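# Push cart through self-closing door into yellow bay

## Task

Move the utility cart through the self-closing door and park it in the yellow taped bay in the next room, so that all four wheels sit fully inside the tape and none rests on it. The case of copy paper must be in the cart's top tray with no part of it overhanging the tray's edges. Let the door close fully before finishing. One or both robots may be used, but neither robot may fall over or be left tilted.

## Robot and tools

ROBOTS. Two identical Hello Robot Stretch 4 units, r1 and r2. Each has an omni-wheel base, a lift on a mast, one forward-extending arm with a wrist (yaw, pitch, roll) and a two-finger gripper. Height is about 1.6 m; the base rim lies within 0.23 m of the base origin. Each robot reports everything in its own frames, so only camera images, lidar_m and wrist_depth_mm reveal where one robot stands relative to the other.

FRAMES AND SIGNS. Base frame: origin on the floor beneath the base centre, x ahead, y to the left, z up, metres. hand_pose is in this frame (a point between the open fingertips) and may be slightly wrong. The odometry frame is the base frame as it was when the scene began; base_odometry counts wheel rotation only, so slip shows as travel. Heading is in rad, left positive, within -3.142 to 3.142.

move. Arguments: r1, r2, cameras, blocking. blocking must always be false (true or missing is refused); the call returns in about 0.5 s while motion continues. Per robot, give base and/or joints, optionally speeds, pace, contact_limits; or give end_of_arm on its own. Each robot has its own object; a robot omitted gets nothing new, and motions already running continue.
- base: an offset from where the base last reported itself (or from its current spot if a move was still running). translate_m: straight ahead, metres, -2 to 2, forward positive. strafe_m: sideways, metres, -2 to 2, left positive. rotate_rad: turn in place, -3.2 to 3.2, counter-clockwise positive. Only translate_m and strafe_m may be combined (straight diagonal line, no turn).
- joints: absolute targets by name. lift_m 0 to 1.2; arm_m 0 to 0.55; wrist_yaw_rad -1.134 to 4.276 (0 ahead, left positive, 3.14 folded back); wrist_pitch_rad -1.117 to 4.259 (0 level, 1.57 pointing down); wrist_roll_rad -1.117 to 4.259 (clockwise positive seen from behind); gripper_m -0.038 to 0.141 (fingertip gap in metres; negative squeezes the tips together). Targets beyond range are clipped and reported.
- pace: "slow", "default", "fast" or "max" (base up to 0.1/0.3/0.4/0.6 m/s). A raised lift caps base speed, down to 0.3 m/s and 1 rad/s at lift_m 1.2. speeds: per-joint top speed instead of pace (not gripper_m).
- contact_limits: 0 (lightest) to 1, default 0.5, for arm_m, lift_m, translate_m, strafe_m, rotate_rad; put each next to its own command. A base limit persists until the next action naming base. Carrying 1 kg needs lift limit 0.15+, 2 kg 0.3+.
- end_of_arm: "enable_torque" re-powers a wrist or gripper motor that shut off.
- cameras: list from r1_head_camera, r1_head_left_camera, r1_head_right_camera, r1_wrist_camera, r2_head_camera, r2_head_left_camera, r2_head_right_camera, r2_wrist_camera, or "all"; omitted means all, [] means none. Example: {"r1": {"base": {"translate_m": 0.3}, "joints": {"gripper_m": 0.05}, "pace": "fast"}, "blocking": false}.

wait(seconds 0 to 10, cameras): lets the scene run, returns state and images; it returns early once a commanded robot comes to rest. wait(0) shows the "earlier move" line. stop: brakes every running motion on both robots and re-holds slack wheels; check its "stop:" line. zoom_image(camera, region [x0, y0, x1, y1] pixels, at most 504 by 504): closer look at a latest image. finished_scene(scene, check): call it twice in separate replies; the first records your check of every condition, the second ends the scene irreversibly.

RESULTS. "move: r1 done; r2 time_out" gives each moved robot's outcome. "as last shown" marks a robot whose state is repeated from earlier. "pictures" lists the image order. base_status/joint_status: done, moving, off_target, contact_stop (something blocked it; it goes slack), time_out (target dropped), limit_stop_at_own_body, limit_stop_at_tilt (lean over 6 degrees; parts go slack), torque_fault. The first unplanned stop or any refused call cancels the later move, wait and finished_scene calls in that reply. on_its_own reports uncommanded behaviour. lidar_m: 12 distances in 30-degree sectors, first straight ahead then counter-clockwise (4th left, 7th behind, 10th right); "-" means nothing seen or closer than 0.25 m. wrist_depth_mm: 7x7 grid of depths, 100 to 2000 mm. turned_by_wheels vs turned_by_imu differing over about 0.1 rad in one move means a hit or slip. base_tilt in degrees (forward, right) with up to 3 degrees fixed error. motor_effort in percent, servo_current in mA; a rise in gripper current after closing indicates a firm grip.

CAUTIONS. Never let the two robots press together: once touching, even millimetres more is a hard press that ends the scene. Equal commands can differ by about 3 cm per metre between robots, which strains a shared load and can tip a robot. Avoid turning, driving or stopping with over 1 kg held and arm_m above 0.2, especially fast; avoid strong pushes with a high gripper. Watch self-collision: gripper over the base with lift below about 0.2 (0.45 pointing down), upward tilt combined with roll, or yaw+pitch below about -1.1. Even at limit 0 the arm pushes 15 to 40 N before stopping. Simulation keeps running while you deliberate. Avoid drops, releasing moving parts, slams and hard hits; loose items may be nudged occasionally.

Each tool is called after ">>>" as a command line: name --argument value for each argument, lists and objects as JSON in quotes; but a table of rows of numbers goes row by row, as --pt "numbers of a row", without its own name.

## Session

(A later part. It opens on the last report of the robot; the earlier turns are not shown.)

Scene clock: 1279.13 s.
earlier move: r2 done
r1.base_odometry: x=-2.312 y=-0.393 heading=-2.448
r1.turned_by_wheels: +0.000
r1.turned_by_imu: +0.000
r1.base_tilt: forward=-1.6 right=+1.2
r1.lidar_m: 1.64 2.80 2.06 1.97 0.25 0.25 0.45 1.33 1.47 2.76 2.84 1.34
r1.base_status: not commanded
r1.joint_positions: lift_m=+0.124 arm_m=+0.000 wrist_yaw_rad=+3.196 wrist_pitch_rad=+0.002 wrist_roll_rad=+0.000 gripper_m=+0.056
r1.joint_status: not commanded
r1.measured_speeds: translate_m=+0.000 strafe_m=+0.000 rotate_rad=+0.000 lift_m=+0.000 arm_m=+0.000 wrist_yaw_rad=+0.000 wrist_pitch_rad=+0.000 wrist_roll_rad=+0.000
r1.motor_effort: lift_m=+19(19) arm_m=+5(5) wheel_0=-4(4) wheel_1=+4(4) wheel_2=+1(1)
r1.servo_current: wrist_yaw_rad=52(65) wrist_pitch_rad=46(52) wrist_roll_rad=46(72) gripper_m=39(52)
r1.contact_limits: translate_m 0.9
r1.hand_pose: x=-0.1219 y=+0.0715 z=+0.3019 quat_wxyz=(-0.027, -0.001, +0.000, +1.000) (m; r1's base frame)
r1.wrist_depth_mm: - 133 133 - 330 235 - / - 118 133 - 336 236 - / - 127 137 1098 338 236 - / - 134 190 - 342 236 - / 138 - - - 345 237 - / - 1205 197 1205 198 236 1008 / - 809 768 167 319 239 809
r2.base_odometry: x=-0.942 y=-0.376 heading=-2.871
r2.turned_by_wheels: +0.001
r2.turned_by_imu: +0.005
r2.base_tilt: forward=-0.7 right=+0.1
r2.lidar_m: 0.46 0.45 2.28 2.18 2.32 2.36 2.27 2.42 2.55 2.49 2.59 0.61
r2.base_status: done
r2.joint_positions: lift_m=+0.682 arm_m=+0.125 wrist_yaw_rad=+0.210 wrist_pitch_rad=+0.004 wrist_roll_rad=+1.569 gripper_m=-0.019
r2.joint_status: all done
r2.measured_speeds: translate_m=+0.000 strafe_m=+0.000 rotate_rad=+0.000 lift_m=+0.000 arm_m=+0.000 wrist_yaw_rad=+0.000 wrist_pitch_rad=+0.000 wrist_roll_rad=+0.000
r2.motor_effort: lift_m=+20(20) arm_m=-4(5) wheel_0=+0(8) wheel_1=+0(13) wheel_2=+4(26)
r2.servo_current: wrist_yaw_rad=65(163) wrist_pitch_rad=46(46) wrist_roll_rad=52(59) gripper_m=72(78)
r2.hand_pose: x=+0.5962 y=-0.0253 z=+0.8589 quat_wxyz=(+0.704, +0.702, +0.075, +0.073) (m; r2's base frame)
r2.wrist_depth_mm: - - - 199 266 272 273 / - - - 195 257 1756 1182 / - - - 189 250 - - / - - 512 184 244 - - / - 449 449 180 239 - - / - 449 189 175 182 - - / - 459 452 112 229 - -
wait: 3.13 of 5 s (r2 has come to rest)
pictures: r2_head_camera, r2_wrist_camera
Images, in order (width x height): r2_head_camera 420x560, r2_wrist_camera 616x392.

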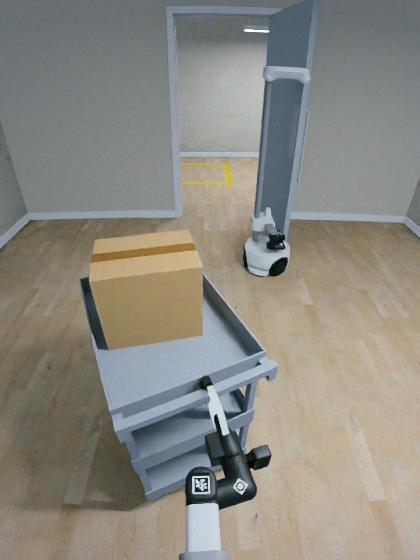

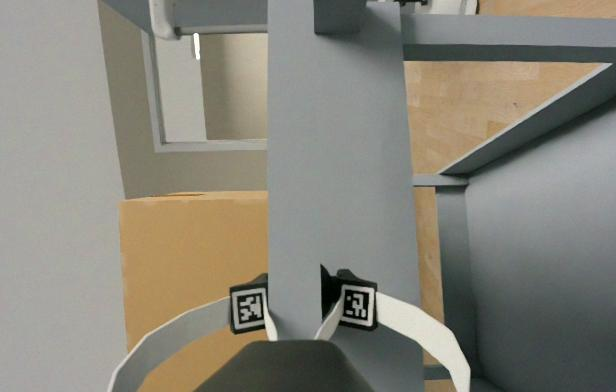

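>>> move --blocking false --cameras '[]' --r2 '{"base": {"translate_m": -0.72, "strafe_m": -0.35}, "joints": {"wrist_yaw_rad": 0.3}, "speeds": {"wrist_yaw_rad": 0.3}}'

>>> wait --seconds 6 --cameras '["r2_head_camera"]'

Scene clock: 1302.77 s.
move: r2 moving
r1.base_odometry: x=-2.312 y=-0.393 heading=-2.448
r1.turned_by_wheels: +0.000
r1.turned_by_imu: +0.000
r1.base_tilt: forward=-1.6 right=+1.3
r1.lidar_m: 1.66 2.82 2.01 1.94 0.25 0.25 0.45 1.33 1.53 2.75 2.87 1.34
r1.base_status: not commanded
r1.joint_positions: lift_m=+0.124 arm_m=+0.000 wrist_yaw_rad=+3.196 wrist_pitch_rad=+0.002 wrist_roll_rad=+0.000 gripper_m=+0.056
r1.joint_status: not commanded
r1.measured_speeds: translate_m=+0.000 strafe_m=+0.000 rotate_rad=+0.000 lift_m=+0.000 arm_m=+0.000 wrist_yaw_rad=+0.000 wrist_pitch_rad=+0.000 wrist_roll_rad=+0.000
r1.motor_effort: lift_m=+19(19) arm_m=+4(5) wheel_0=-3(4) wheel_1=+4(4) wheel_2=+1(1)
r1.servo_current: wrist_yaw_rad=65(65) wrist_pitch_rad=39(46) wrist_roll_rad=59(59) gripper_m=52(52)
r1.contact_limits: translate_m 0.9
r1.hand_pose: x=-0.1219 y=+0.0715 z=+0.3019 quat_wxyz=(-0.027, -0.001, +0.000, +1.000) (m; r1's base frame)
r1.wrist_depth_mm: - 134 133 - 330 235 - / - 118 133 - 334 236 - / - 126 137 1098 338 236 - / - 134 189 - 343 236 - / 138 - - - 345 236 - / - 1229 196 1182 198 237 1025 / - 809 759 167 319 237 798
r2.base_odometry: x=-0.916 y=-0.352 heading=-2.871
r2.turned_by_wheels: +0.000
r2.turned_by_imu: +0.000
r2.base_tilt: forward=-0.7 right=+0.0
r2.lidar_m: 0.47 0.47 2.31 2.22 2.33 2.32 2.26 2.38 2.55 2.44 2.59 0.63
r2.base_status: translate_m moving; strafe_m moving
r2.joint_positions: lift_m=+0.682 arm_m=+0.125 wrist_yaw_rad=+0.292 wrist_pitch_rad=+0.004 wrist_roll_rad=+1.569 gripper_m=-0.019
r2.joint_status: wrist_yaw_rad moving
r2.measured_speeds: translate_m=-0.122 strafe_m=-0.060 rotate_rad=+0.003 lift_m=+0.000 arm_m=+0.000 wrist_yaw_rad=+0.055 wrist_pitch_rad=+0.000 wrist_roll_rad=+0.000
r2.motor_effort: lift_m=+20(20) arm_m=-4(4) wheel_0=-5(8) wheel_1=-13(14) wheel_2=+13(17)
r2.servo_current: wrist_yaw_rad=39(65) wrist_pitch_rad=39(46) wrist_roll_rad=52(59) gripper_m=72(72)
r2.hand_pose: x=+0.5973 y=-0.0006 z=+0.8589 quat_wxyz=(+0.700, +0.699, +0.104, +0.102) (m; r2's base frame)
r2.wrist_depth_mm: - - - 187 251 274 272 / - - - 185 248 1708 1255 / - - - 182 243 - - / - 442 442 180 240 - - / - 452 452 177 237 - - / - 462 187 176 183 - - / - - 469 112 232 - -
pictures: none
No camera images: "cameras" was empty.

Scene clock: 1306.30 s.
earlier move: r2 done
r1.base_odometry: x=-2.312 y=-0.393 heading=-2.448
r1.turned_by_wheels: +0.000
r1.turned_by_imu: +0.000
r1.base_tilt: forward=-1.6 right=+1.2
r1.lidar_m: 1.94 2.81 2.05 1.96 0.26 0.25 0.43 1.32 1.48 2.74 2.86 2.09
r1.base_status: not commanded
r1.joint_positions: lift_m=+0.124 arm_m=+0.000 wrist_yaw_rad=+3.196 wrist_pitch_rad=+0.002 wrist_roll_rad=+0.000 gripper_m=+0.056
r1.joint_status: not commanded
r1.measured_speeds: translate_m=+0.000 strafe_m=+0.000 rotate_rad=+0.000 lift_m=+0.000 arm_m=+0.000 wrist_yaw_rad=+0.000 wrist_pitch_rad=+0.000 wrist_roll_rad=+0.000
r1.motor_effort: lift_m=+19(19) arm_m=+5(5) wheel_0=-4(4) wheel_1=+4(4) wheel_2=+1(1)
r1.servo_current: wrist_yaw_rad=65(72) wrist_pitch_rad=46(52) wrist_roll_rad=39(65) gripper_m=46(52)
r1.contact_limits: translate_m 0.9
r1.hand_pose: x=-0.1219 y=+0.0715 z=+0.3019 quat_wxyz=(-0.027, -0.001, +0.000, +1.000) (m; r1's base frame)
r1.wrist_depth_mm: - 133 133 - 330 235 - / - 119 133 - 336 236 - / - 126 137 1098 340 236 - / - 134 189 - 343 236 - / 138 - - - 345 236 - / - 1229 197 1205 199 237 1008 / - 809 768 167 317 238 809
r2.base_odometry: x=-0.342 y=+0.154 heading=-2.871
r2.turned_by_wheels: +0.000
r2.turned_by_imu: +0.005
r2.base_tilt: forward=-0.7 right=+0.0
r2.lidar_m: 0.47 0.44 2.65 2.57 2.19 1.63 1.59 1.67 2.18 2.09 2.22 0.66
r2.base_status: done
r2.joint_positions: lift_m=+0.682 arm_m=+0.125 wrist_yaw_rad=+0.307 wrist_pitch_rad=+0.004 wrist_roll_rad=+1.569 gripper_m=-0.019
r2.joint_status: all done
r2.measured_speeds: translate_m=+0.000 strafe_m=+0.000 rotate_rad=+0.000 lift_m=+0.000 arm_m=+0.000 wrist_yaw_rad=+0.000 wrist_pitch_rad=+0.000 wrist_roll_rad=+0.000
r2.motor_effort: lift_m=+20(20) arm_m=-4(4) wheel_0=-1(12) wheel_1=-2(14) wheel_2=+4(19)
r2.servo_current: wrist_yaw_rad=59(65) wrist_pitch_rad=46(52) wrist_roll_rad=46(59) gripper_m=72(78)
r2.hand_pose: x=+0.5972 y=+0.0037 z=+0.8589 quat_wxyz=(+0.700, +0.698, +0.109, +0.107) (m; r2's base frame)
r2.wrist_depth_mm: - - - 203 268 274 276 / - - - 197 263 1576 1182 / - - - 190 252 1921 - / - - - 185 245 - - / - 445 449 180 238 - - / - 452 188 175 181 - - / - 452 449 112 228 - -
wait: 3.53 of 6 s (r2 has come to rest)
pictures: r2_head_camera
Images, in order (width x height): r2_head_camera 420x560.

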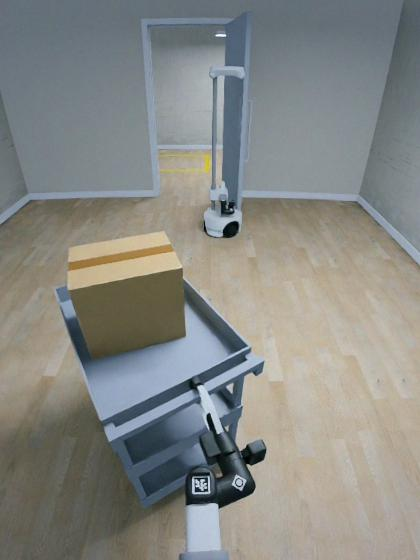

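>>> move --blocking false --cameras '[]' --r2 '{"base": {"rotate_rad": 0.8}, "joints": {"wrist_yaw_rad": -0.45, "arm_m": 0.0}, "speeds": {"wrist_yaw_rad": 0.6, "arm_m": 0.1}, "pace": "slow"}'

>>> wait --seconds 4 --cameras '["r2_head_camera"]'

Scene clock: 1333.90 s.
move: r2 moving
r1.base_odometry: x=-2.312 y=-0.393 heading=-2.448
r1.turned_by_wheels: +0.000
r1.turned_by_imu: +0.000
r1.base_tilt: forward=-1.6 right=+1.3
r1.lidar_m: 1.98 2.82 2.01 1.96 0.25 0.25 0.46 1.33 1.47 2.76 2.83 2.21
r1.base_status: not commanded
r1.joint_positions: lift_m=+0.124 arm_m=+0.000 wrist_yaw_rad=+3.196 wrist_pitch_rad=+0.002 wrist_roll_rad=+0.000 gripper_m=+0.056
r1.joint_status: not commanded
r1.measured_speeds: translate_m=+0.000 strafe_m=+0.000 rotate_rad=+0.000 lift_m=+0.000 arm_m=+0.000 wrist_yaw_rad=+0.000 wrist_pitch_rad=+0.000 wrist_roll_rad=+0.000
r1.motor_effort: lift_m=+19(19) arm_m=+5(5) wheel_0=-3(4) wheel_1=+4(4) wheel_2=+1(1)
r1.servo_current: wrist_yaw_rad=52(52) wrist_pitch_rad=39(52) wrist_roll_rad=46(52) gripper_m=46(46)
r1.contact_limits: translate_m 0.9
r1.hand_pose: x=-0.1219 y=+0.0715 z=+0.3019 quat_wxyz=(-0.027, -0.001, +0.000, +1.000) (m; r1's base frame)
r1.wrist_depth_mm: - 133 133 - 330 236 - / - 119 133 - 336 236 - / - 127 137 1098 338 236 - / - 134 189 - 345 236 - / 138 - - - 345 237 - / - 1229 196 1205 198 237 1008 / - 798 759 167 317 238 809
r2.base_odometry: x=-0.342 y=+0.154 heading=-2.746
r2.turned_by_wheels: +0.125
r2.turned_by_imu: +0.122
r2.base_tilt: forward=-0.7 right=+0.1
r2.lidar_m: 0.42 0.41 2.57 2.57 1.96 1.58 1.58 1.77 2.11 2.09 2.31 0.52
r2.base_status: rotate_rad moving
r2.joint_positions: lift_m=+0.682 arm_m=+0.087 wrist_yaw_rad=+0.058 wrist_pitch_rad=+0.004 wrist_roll_rad=+1.569 gripper_m=-0.019
r2.joint_status: arm_m moving; wrist_yaw_rad moving
r2.measured_speeds: translate_m=-0.001 strafe_m=-0.001 rotate_rad=+0.473 lift_m=+0.000 arm_m=-0.100 wrist_yaw_rad=-0.689 wrist_pitch_rad=+0.000 wrist_roll_rad=+0.000
r2.motor_effort: lift_m=+20(20) arm_m=-4(15) wheel_0=-12(12) wheel_1=-7(10) wheel_2=-8(8)
r2.servo_current: wrist_yaw_rad=59(254) wrist_pitch_rad=46(52) wrist_roll_rad=46(59) gripper_m=72(72)
r2.hand_pose: x=+0.5512 y=-0.0707 z=+0.8589 quat_wxyz=(+0.708, +0.706, +0.022, +0.019) (m; r2's base frame)
r2.wrist_depth_mm: - - - 247 - 1618 1138 / - - - 277 286 314 314 / - - - 262 270 1756 - / - - - 191 255 - - / - - 449 183 242 - - / - 445 188 175 186 - - / - 433 436 112 223 - -
pictures: none
No camera images: "cameras" was empty.

Scene clock: 1335.53 s.
earlier move: r2 done
r1.base_odometry: x=-2.312 y=-0.393 heading=-2.448
r1.turned_by_wheels: +0.000
r1.turned_by_imu: +0.000
r1.base_tilt: forward=-1.6 right=+1.3
r1.lidar_m: 2.07 2.82 2.05 1.96 0.25 0.25 0.45 1.32 1.50 2.76 2.86 2.26
r1.base_status: not commanded
r1.joint_positions: lift_m=+0.124 arm_m=+0.000 wrist_yaw_rad=+3.196 wrist_pitch_rad=+0.002 wrist_roll_rad=+0.000 gripper_m=+0.056
r1.joint_status: not commanded
r1.measured_speeds: translate_m=+0.000 strafe_m=+0.000 rotate_rad=+0.000 lift_m=+0.000 arm_m=+0.000 wrist_yaw_rad=+0.000 wrist_pitch_rad=+0.000 wrist_roll_rad=+0.000
r1.motor_effort: lift_m=+19(19) arm_m=+4(5) wheel_0=-4(4) wheel_1=+4(4) wheel_2=+1(1)
r1.servo_current: wrist_yaw_rad=39(65) wrist_pitch_rad=39(52) wrist_roll_rad=59(72) gripper_m=39(46)
r1.contact_limits: translate_m 0.9
r1.hand_pose: x=-0.1219 y=+0.0715 z=+0.3019 quat_wxyz=(-0.027, -0.001, +0.000, +1.000) (m; r1's base frame)
r1.wrist_depth_mm: - 133 133 - 332 235 - / - 119 133 - 336 236 - / - 126 137 1098 340 236 - / - 134 190 - 342 236 - / 138 - - - 345 236 - / - 1229 196 1205 199 237 1008 / - 809 768 167 319 238 809
r2.base_odometry: x=-0.342 y=+0.155 heading=-2.073
r2.turned_by_wheels: +0.674
r2.turned_by_imu: +0.654
r2.base_tilt: forward=-0.6 right=+0.1
r2.lidar_m: 0.38 2.56 2.56 1.79 1.57 1.60 1.95 2.09 2.12 2.52 0.39 0.36
r2.base_status: done
r2.joint_positions: lift_m=+0.682 arm_m=+0.000 wrist_yaw_rad=-0.456 wrist_pitch_rad=+0.004 wrist_roll_rad=+1.569 gripper_m=-0.019
r2.joint_status: all done
r2.measured_speeds: translate_m=+0.000 strafe_m=+0.000 rotate_rad=+0.000 lift_m=+0.000 arm_m=+0.000 wrist_yaw_rad=+0.000 wrist_pitch_rad=+0.000 wrist_roll_rad=+0.000
r2.motor_effort: lift_m=+20(20) arm_m=-4(15) wheel_0=-5(16) wheel_1=-4(11) wheel_2=-10(18)
r2.servo_current: wrist_yaw_rad=46(254) wrist_pitch_rad=52(52) wrist_roll_rad=39(65) gripper_m=65(78)
r2.hand_pose: x=+0.3914 y=-0.2055 z=+0.8589 quat_wxyz=(+0.689, +0.688, -0.158, -0.161) (m; r2's base frame)
r2.wrist_depth_mm: - - - 169 229 1708 - / - - - 170 230 - - / - 436 430 171 231 - - / - 459 449 171 231 - - / - 484 469 172 232 - - / - - 187 173 185 - - / - - - 112 236 1808 508
wait: 1.63 of 4 s (r2 has come to rest)
pictures: r2_head_camera
Images, in order (width x height): r2_head_camera 420x560.

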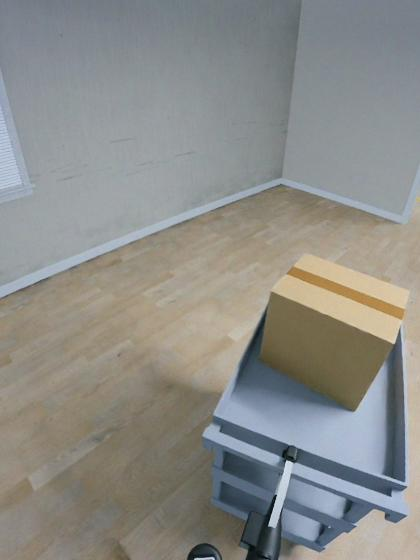

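>>> move --blocking false --cameras '[]' --r2 '{"base": {"translate_m": -0.13, "strafe_m": -0.70}, "joints": {"wrist_yaw_rad": 0.05}, "speeds": {"wrist_yaw_rad": 0.22}}'

>>> wait --seconds 5 --cameras '["r2_head_camera"]'

Scene clock: 1348.73 s.
move: r2 moving
r1.base_odometry: x=-2.312 y=-0.393 heading=-2.448
r1.turned_by_wheels: +0.000
r1.turned_by_imu: +0.000
r1.base_tilt: forward=-1.6 right=+1.3
r1.lidar_m: 2.08 2.84 2.04 1.95 0.25 0.25 0.46 1.34 1.51 2.73 2.86 2.24
r1.base_status: not commanded
r1.joint_positions: lift_m=+0.124 arm_m=+0.000 wrist_yaw_rad=+3.196 wrist_pitch_rad=+0.002 wrist_roll_rad=+0.000 gripper_m=+0.056
r1.joint_status: not commanded
r1.measured_speeds: translate_m=+0.000 strafe_m=+0.000 rotate_rad=+0.000 lift_m=+0.000 arm_m=+0.000 wrist_yaw_rad=+0.000 wrist_pitch_rad=+0.000 wrist_roll_rad=+0.000
r1.motor_effort: lift_m=+19(19) arm_m=+4(5) wheel_0=-3(4) wheel_1=+4(4) wheel_2=+1(1)
r1.servo_current: wrist_yaw_rad=52(59) wrist_pitch_rad=39(52) wrist_roll_rad=26(59) gripper_m=39(46)
r1.contact_limits: translate_m 0.9
r1.hand_pose: x=-0.1219 y=+0.0715 z=+0.3019 quat_wxyz=(-0.027, -0.001, +0.000, +1.000) (m; r1's base frame)
r1.wrist_depth_mm: - 133 133 - 330 235 - / - 118 133 - 334 235 - / - 127 137 1098 340 236 - / - 134 190 - 343 236 - / 138 - - - 343 236 - / - 1229 197 1205 199 237 1025 / - 809 759 167 317 238 809
r2.base_odometry: x=-0.368 y=+0.175 heading=-2.072
r2.turned_by_wheels: +0.001
r2.turned_by_imu: +0.001
r2.base_tilt: forward=-0.7 right=+0.0
r2.lidar_m: 0.38 2.59 2.61 1.84 1.61 1.60 1.98 2.07 2.07 2.51 0.40 0.37
r2.base_status: translate_m moving; strafe_m moving
r2.joint_positions: lift_m=+0.682 arm_m=+0.000 wrist_yaw_rad=-0.361 wrist_pitch_rad=+0.004 wrist_roll_rad=+1.569 gripper_m=-0.019
r2.joint_status: wrist_yaw_rad moving
r2.measured_speeds: translate_m=-0.025 strafe_m=-0.127 rotate_rad=+0.000 lift_m=+0.000 arm_m=+0.000 wrist_yaw_rad=+0.258 wrist_pitch_rad=+0.000 wrist_roll_rad=+0.000
r2.motor_effort: lift_m=+20(20) arm_m=+0(5) wheel_0=+11(14) wheel_1=-9(13) wheel_2=+6(9)
r2.servo_current: wrist_yaw_rad=33(202) wrist_pitch_rad=46(52) wrist_roll_rad=39(59) gripper_m=72(78)
r2.hand_pose: x=+0.4099 y=-0.1836 z=+0.8589 quat_wxyz=(+0.696, +0.695, -0.125, -0.128) (m; r2's base frame)
r2.wrist_depth_mm: - - - 156 213 1863 - / - - 580 159 216 - - / - 433 427 162 223 - - / - 459 452 165 227 - - / - - 473 169 230 - - / - - 187 172 183 668 - / - - - 112 240 1756 477
pictures: none
No camera images: "cameras" was empty.

Scene clock: 1352.03 s.
earlier move: r2 done
r1.base_odometry: x=-2.312 y=-0.393 heading=-2.448
r1.turned_by_wheels: +0.000
r1.turned_by_imu: +0.000
r1.base_tilt: forward=-1.6 right=+1.3
r1.lidar_m: 1.95 2.85 2.02 1.92 0.25 0.25 0.48 1.33 1.48 2.74 2.87 3.93
r1.base_status: not commanded
r1.joint_positions: lift_m=+0.124 arm_m=+0.000 wrist_yaw_rad=+3.196 wrist_pitch_rad=+0.002 wrist_roll_rad=+0.000 gripper_m=+0.056
r1.joint_status: not commanded
r1.measured_speeds: translate_m=+0.000 strafe_m=+0.000 rotate_rad=+0.000 lift_m=+0.000 arm_m=+0.000 wrist_yaw_rad=+0.000 wrist_pitch_rad=+0.000 wrist_roll_rad=+0.000
r1.motor_effort: lift_m=+19(19) arm_m=+4(5) wheel_0=-4(4) wheel_1=+4(4) wheel_2=+1(1)
r1.servo_current: wrist_yaw_rad=59(65) wrist_pitch_rad=46(52) wrist_roll_rad=52(85) gripper_m=39(52)
r1.contact_limits: translate_m 0.9
r1.hand_pose: x=-0.1219 y=+0.0715 z=+0.3019 quat_wxyz=(-0.027, -0.001, +0.000, +1.000) (m; r1's base frame)
r1.wrist_depth_mm: - 133 133 - 330 235 - / - 118 133 - 334 236 - / - 126 137 1098 342 236 - / - 134 190 - 342 236 - / 138 - - - 345 236 - / - 1229 196 1205 199 236 1025 / - 809 759 167 317 237 798
r2.base_odometry: x=-0.894 y=+0.604 heading=-2.072
r2.turned_by_wheels: +0.000
r2.turned_by_imu: +0.003
r2.base_tilt: forward=-0.7 right=+0.0
r2.lidar_m: 0.30 0.33 3.12 2.28 2.02 2.05 1.75 1.53 1.54 1.88 2.91 0.47
r2.base_status: done
r2.joint_positions: lift_m=+0.682 arm_m=+0.000 wrist_yaw_rad=+0.053 wrist_pitch_rad=+0.004 wrist_roll_rad=+1.569 gripper_m=-0.019
r2.joint_status: all done
r2.measured_speeds: translate_m=+0.000 strafe_m=+0.000 rotate_rad=+0.000 lift_m=+0.000 arm_m=+0.000 wrist_yaw_rad=+0.000 wrist_pitch_rad=+0.000 wrist_roll_rad=+0.000
r2.motor_effort: lift_m=+19(20) arm_m=+4(5) wheel_0=+2(21) wheel_1=-4(13) wheel_2=+8(13)
r2.servo_current: wrist_yaw_rad=46(202) wrist_pitch_rad=46(52) wrist_roll_rad=39(65) gripper_m=72(78)
r2.hand_pose: x=+0.4635 y=-0.0719 z=+0.8589 quat_wxyz=(+0.708, +0.706, +0.020, +0.017) (m; r2's base frame)
r2.wrist_depth_mm: - - - 291 310 322 322 / - - - 276 286 1756 1255 / - - - 260 270 - - / - - 462 251 254 - - / - 459 452 185 241 - - / - 452 187 175 182 - - / - 445 439 112 223 - -
wait: 3.30 of 5 s (r2 has come to rest)
pictures: r2_head_camera
Images, in order (width x height): r2_head_camera 420x560.

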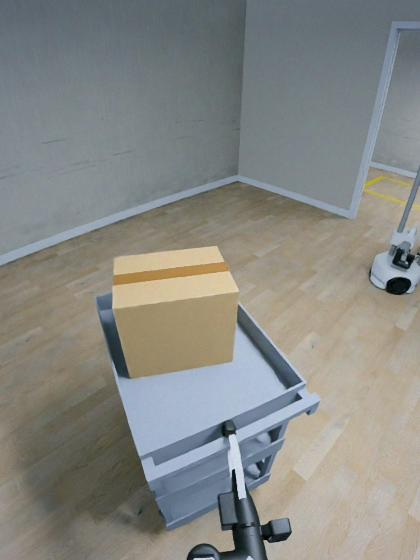

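>>> move --blocking false --cameras '[]' --r2 '{"base": {"translate_m": 0.43, "strafe_m": -0.68}, "joints": {"wrist_yaw_rad": 0.84}, "speeds": {"wrist_yaw_rad": 0.28}}'

>>> wait --seconds 5 --cameras '["r2_head_camera"]'

Scene clock: 1371.77 s.
move: r2 moving
r1.base_odometry: x=-2.312 y=-0.393 heading=-2.448
r1.turned_by_wheels: +0.000
r1.turned_by_imu: +0.000
r1.base_tilt: forward=-1.6 right=+1.3
r1.lidar_m: 1.93 2.81 2.05 1.97 0.25 0.25 0.45 1.34 1.50 2.74 2.86 3.88
r1.base_status: not commanded
r1.joint_positions: lift_m=+0.124 arm_m=+0.000 wrist_yaw_rad=+3.196 wrist_pitch_rad=+0.002 wrist_roll_rad=+0.000 gripper_m=+0.056
r1.joint_status: not commanded
r1.measured_speeds: translate_m=+0.000 strafe_m=+0.000 rotate_rad=+0.000 lift_m=+0.000 arm_m=+0.000 wrist_yaw_rad=+0.000 wrist_pitch_rad=+0.000 wrist_roll_rad=+0.000
r1.motor_effort: lift_m=+19(19) arm_m=+4(5) wheel_0=-3(4) wheel_1=+4(4) wheel_2=+1(1)
r1.servo_current: wrist_yaw_rad=39(59) wrist_pitch_rad=46(46) wrist_roll_rad=46(65) gripper_m=39(46)
r1.contact_limits: translate_m 0.9
r1.hand_pose: x=-0.1219 y=+0.0715 z=+0.3019 quat_wxyz=(-0.027, -0.001, +0.000, +1.000) (m; r1's base frame)
r1.wrist_depth_mm: - 133 133 - 330 236 - / - 118 133 - 336 236 - / - 126 137 1118 340 236 - / - 134 190 - 343 236 - / 138 - - - 345 237 - / - 1229 196 1182 198 237 1025 / - 809 750 167 317 238 809
r2.base_odometry: x=-0.925 y=+0.603 heading=-2.073
r2.turned_by_wheels: -0.001
r2.turned_by_imu: -0.001
r2.base_tilt: forward=-0.7 right=+0.1
r2.lidar_m: 0.35 0.31 3.12 2.34 2.06 2.05 1.73 1.50 1.53 1.85 2.85 0.45
r2.base_status: translate_m moving; strafe_m moving
r2.joint_positions: lift_m=+0.682 arm_m=+0.000 wrist_yaw_rad=+0.153 wrist_pitch_rad=+0.004 wrist_roll_rad=+1.569 gripper_m=-0.019
r2.joint_status: wrist_yaw_rad moving
r2.measured_speeds: translate_m=+0.066 strafe_m=-0.103 rotate_rad=-0.004 lift_m=+0.000 arm_m=+0.000 wrist_yaw_rad=+0.341 wrist_pitch_rad=+0.000 wrist_roll_rad=+0.000
r2.motor_effort: lift_m=+19(20) arm_m=+4(4) wheel_0=+13(13) wheel_1=-7(10) wheel_2=-17(19)
r2.servo_current: wrist_yaw_rad=130(150) wrist_pitch_rad=39(46) wrist_roll_rad=46(52) gripper_m=78(78)
r2.hand_pose: x=+0.4692 y=-0.0425 z=+0.8589 quat_wxyz=(+0.706, +0.704, +0.055, +0.053) (m; r2's base frame)
r2.wrist_depth_mm: - - - 276 283 1430 1098 / - - - 264 271 1808 - / - - - 254 257 - - / - - 455 245 247 - - / - 455 455 179 237 - - / - 452 187 172 183 - - / - 445 445 112 223 - -
pictures: none
No camera images: "cameras" was empty.

Scene clock: 1375.43 s.
earlier move: r2 done
r1.base_odometry: x=-2.312 y=-0.393 heading=-2.448
r1.turned_by_wheels: +0.000
r1.turned_by_imu: +0.000
r1.base_tilt: forward=-1.6 right=+1.3
r1.lidar_m: 1.56 1.77 2.05 1.96 0.25 0.25 0.42 1.32 1.46 2.75 2.85 3.89
r1.base_status: not commanded
r1.joint_positions: lift_m=+0.124 arm_m=+0.000 wrist_yaw_rad=+3.196 wrist_pitch_rad=+0.002 wrist_roll_rad=+0.000 gripper_m=+0.056
r1.joint_status: not commanded
r1.measured_speeds: translate_m=+0.000 strafe_m=+0.000 rotate_rad=+0.000 lift_m=+0.000 arm_m=+0.000 wrist_yaw_rad=+0.000 wrist_pitch_rad=+0.000 wrist_roll_rad=+0.000
r1.motor_effort: lift_m=+19(19) arm_m=+4(5) wheel_0=-3(4) wheel_1=+4(4) wheel_2=+1(1)
r1.servo_current: wrist_yaw_rad=52(78) wrist_pitch_rad=39(52) wrist_roll_rad=52(72) gripper_m=46(52)
r1.contact_limits: translate_m 0.9
r1.hand_pose: x=-0.1219 y=+0.0715 z=+0.3019 quat_wxyz=(-0.027, -0.001, +0.000, +1.000) (m; r1's base frame)
r1.wrist_depth_mm: - 133 133 - 330 235 - / - 118 133 - 336 236 - / - 127 137 1098 340 236 - / - 134 190 - 343 236 - / 138 - - - 345 236 - / - 1229 196 1205 199 237 1008 / - 809 750 167 319 238 809
r2.base_odometry: x=-1.696 y=+0.554 heading=-2.072
r2.turned_by_wheels: +0.001
r2.turned_by_imu: +0.007
r2.base_tilt: forward=-0.7 right=+0.0
r2.lidar_m: 0.48 0.25 0.26 3.15 2.80 2.67 1.60 1.40 1.42 1.74 2.93 1.77
r2.base_status: done
r2.joint_positions: lift_m=+0.682 arm_m=+0.000 wrist_yaw_rad=+0.843 wrist_pitch_rad=+0.004 wrist_roll_rad=+1.569 gripper_m=-0.019
r2.joint_status: all done
r2.measured_speeds: translate_m=+0.000 strafe_m=+0.000 rotate_rad=+0.000 lift_m=+0.000 arm_m=+0.000 wrist_yaw_rad=+0.000 wrist_pitch_rad=+0.000 wrist_roll_rad=+0.000
r2.motor_effort: lift_m=+20(20) arm_m=+4(4) wheel_0=+4(17) wheel_1=-3(10) wheel_2=-1(19)
r2.servo_current: wrist_yaw_rad=52(150) wrist_pitch_rad=46(52) wrist_roll_rad=59(59) gripper_m=65(78)
r2.hand_pose: x=+0.4280 y=+0.1572 z=+0.8589 quat_wxyz=(+0.646, +0.644, +0.290, +0.288) (m; r2's base frame)
r2.wrist_depth_mm: - - - 287 - 1576 1118 / - - - 303 336 1499 1205 / - - - 222 293 1808 - / - - - 204 265 - - / - - 462 189 247 - - / - 442 187 171 181 - - / - 427 427 112 214 - -
wait: 3.67 of 5 s (r2 has come to rest)
pictures: r2_head_camera
Images, in order (width x height): r2_head_camera 420x560.

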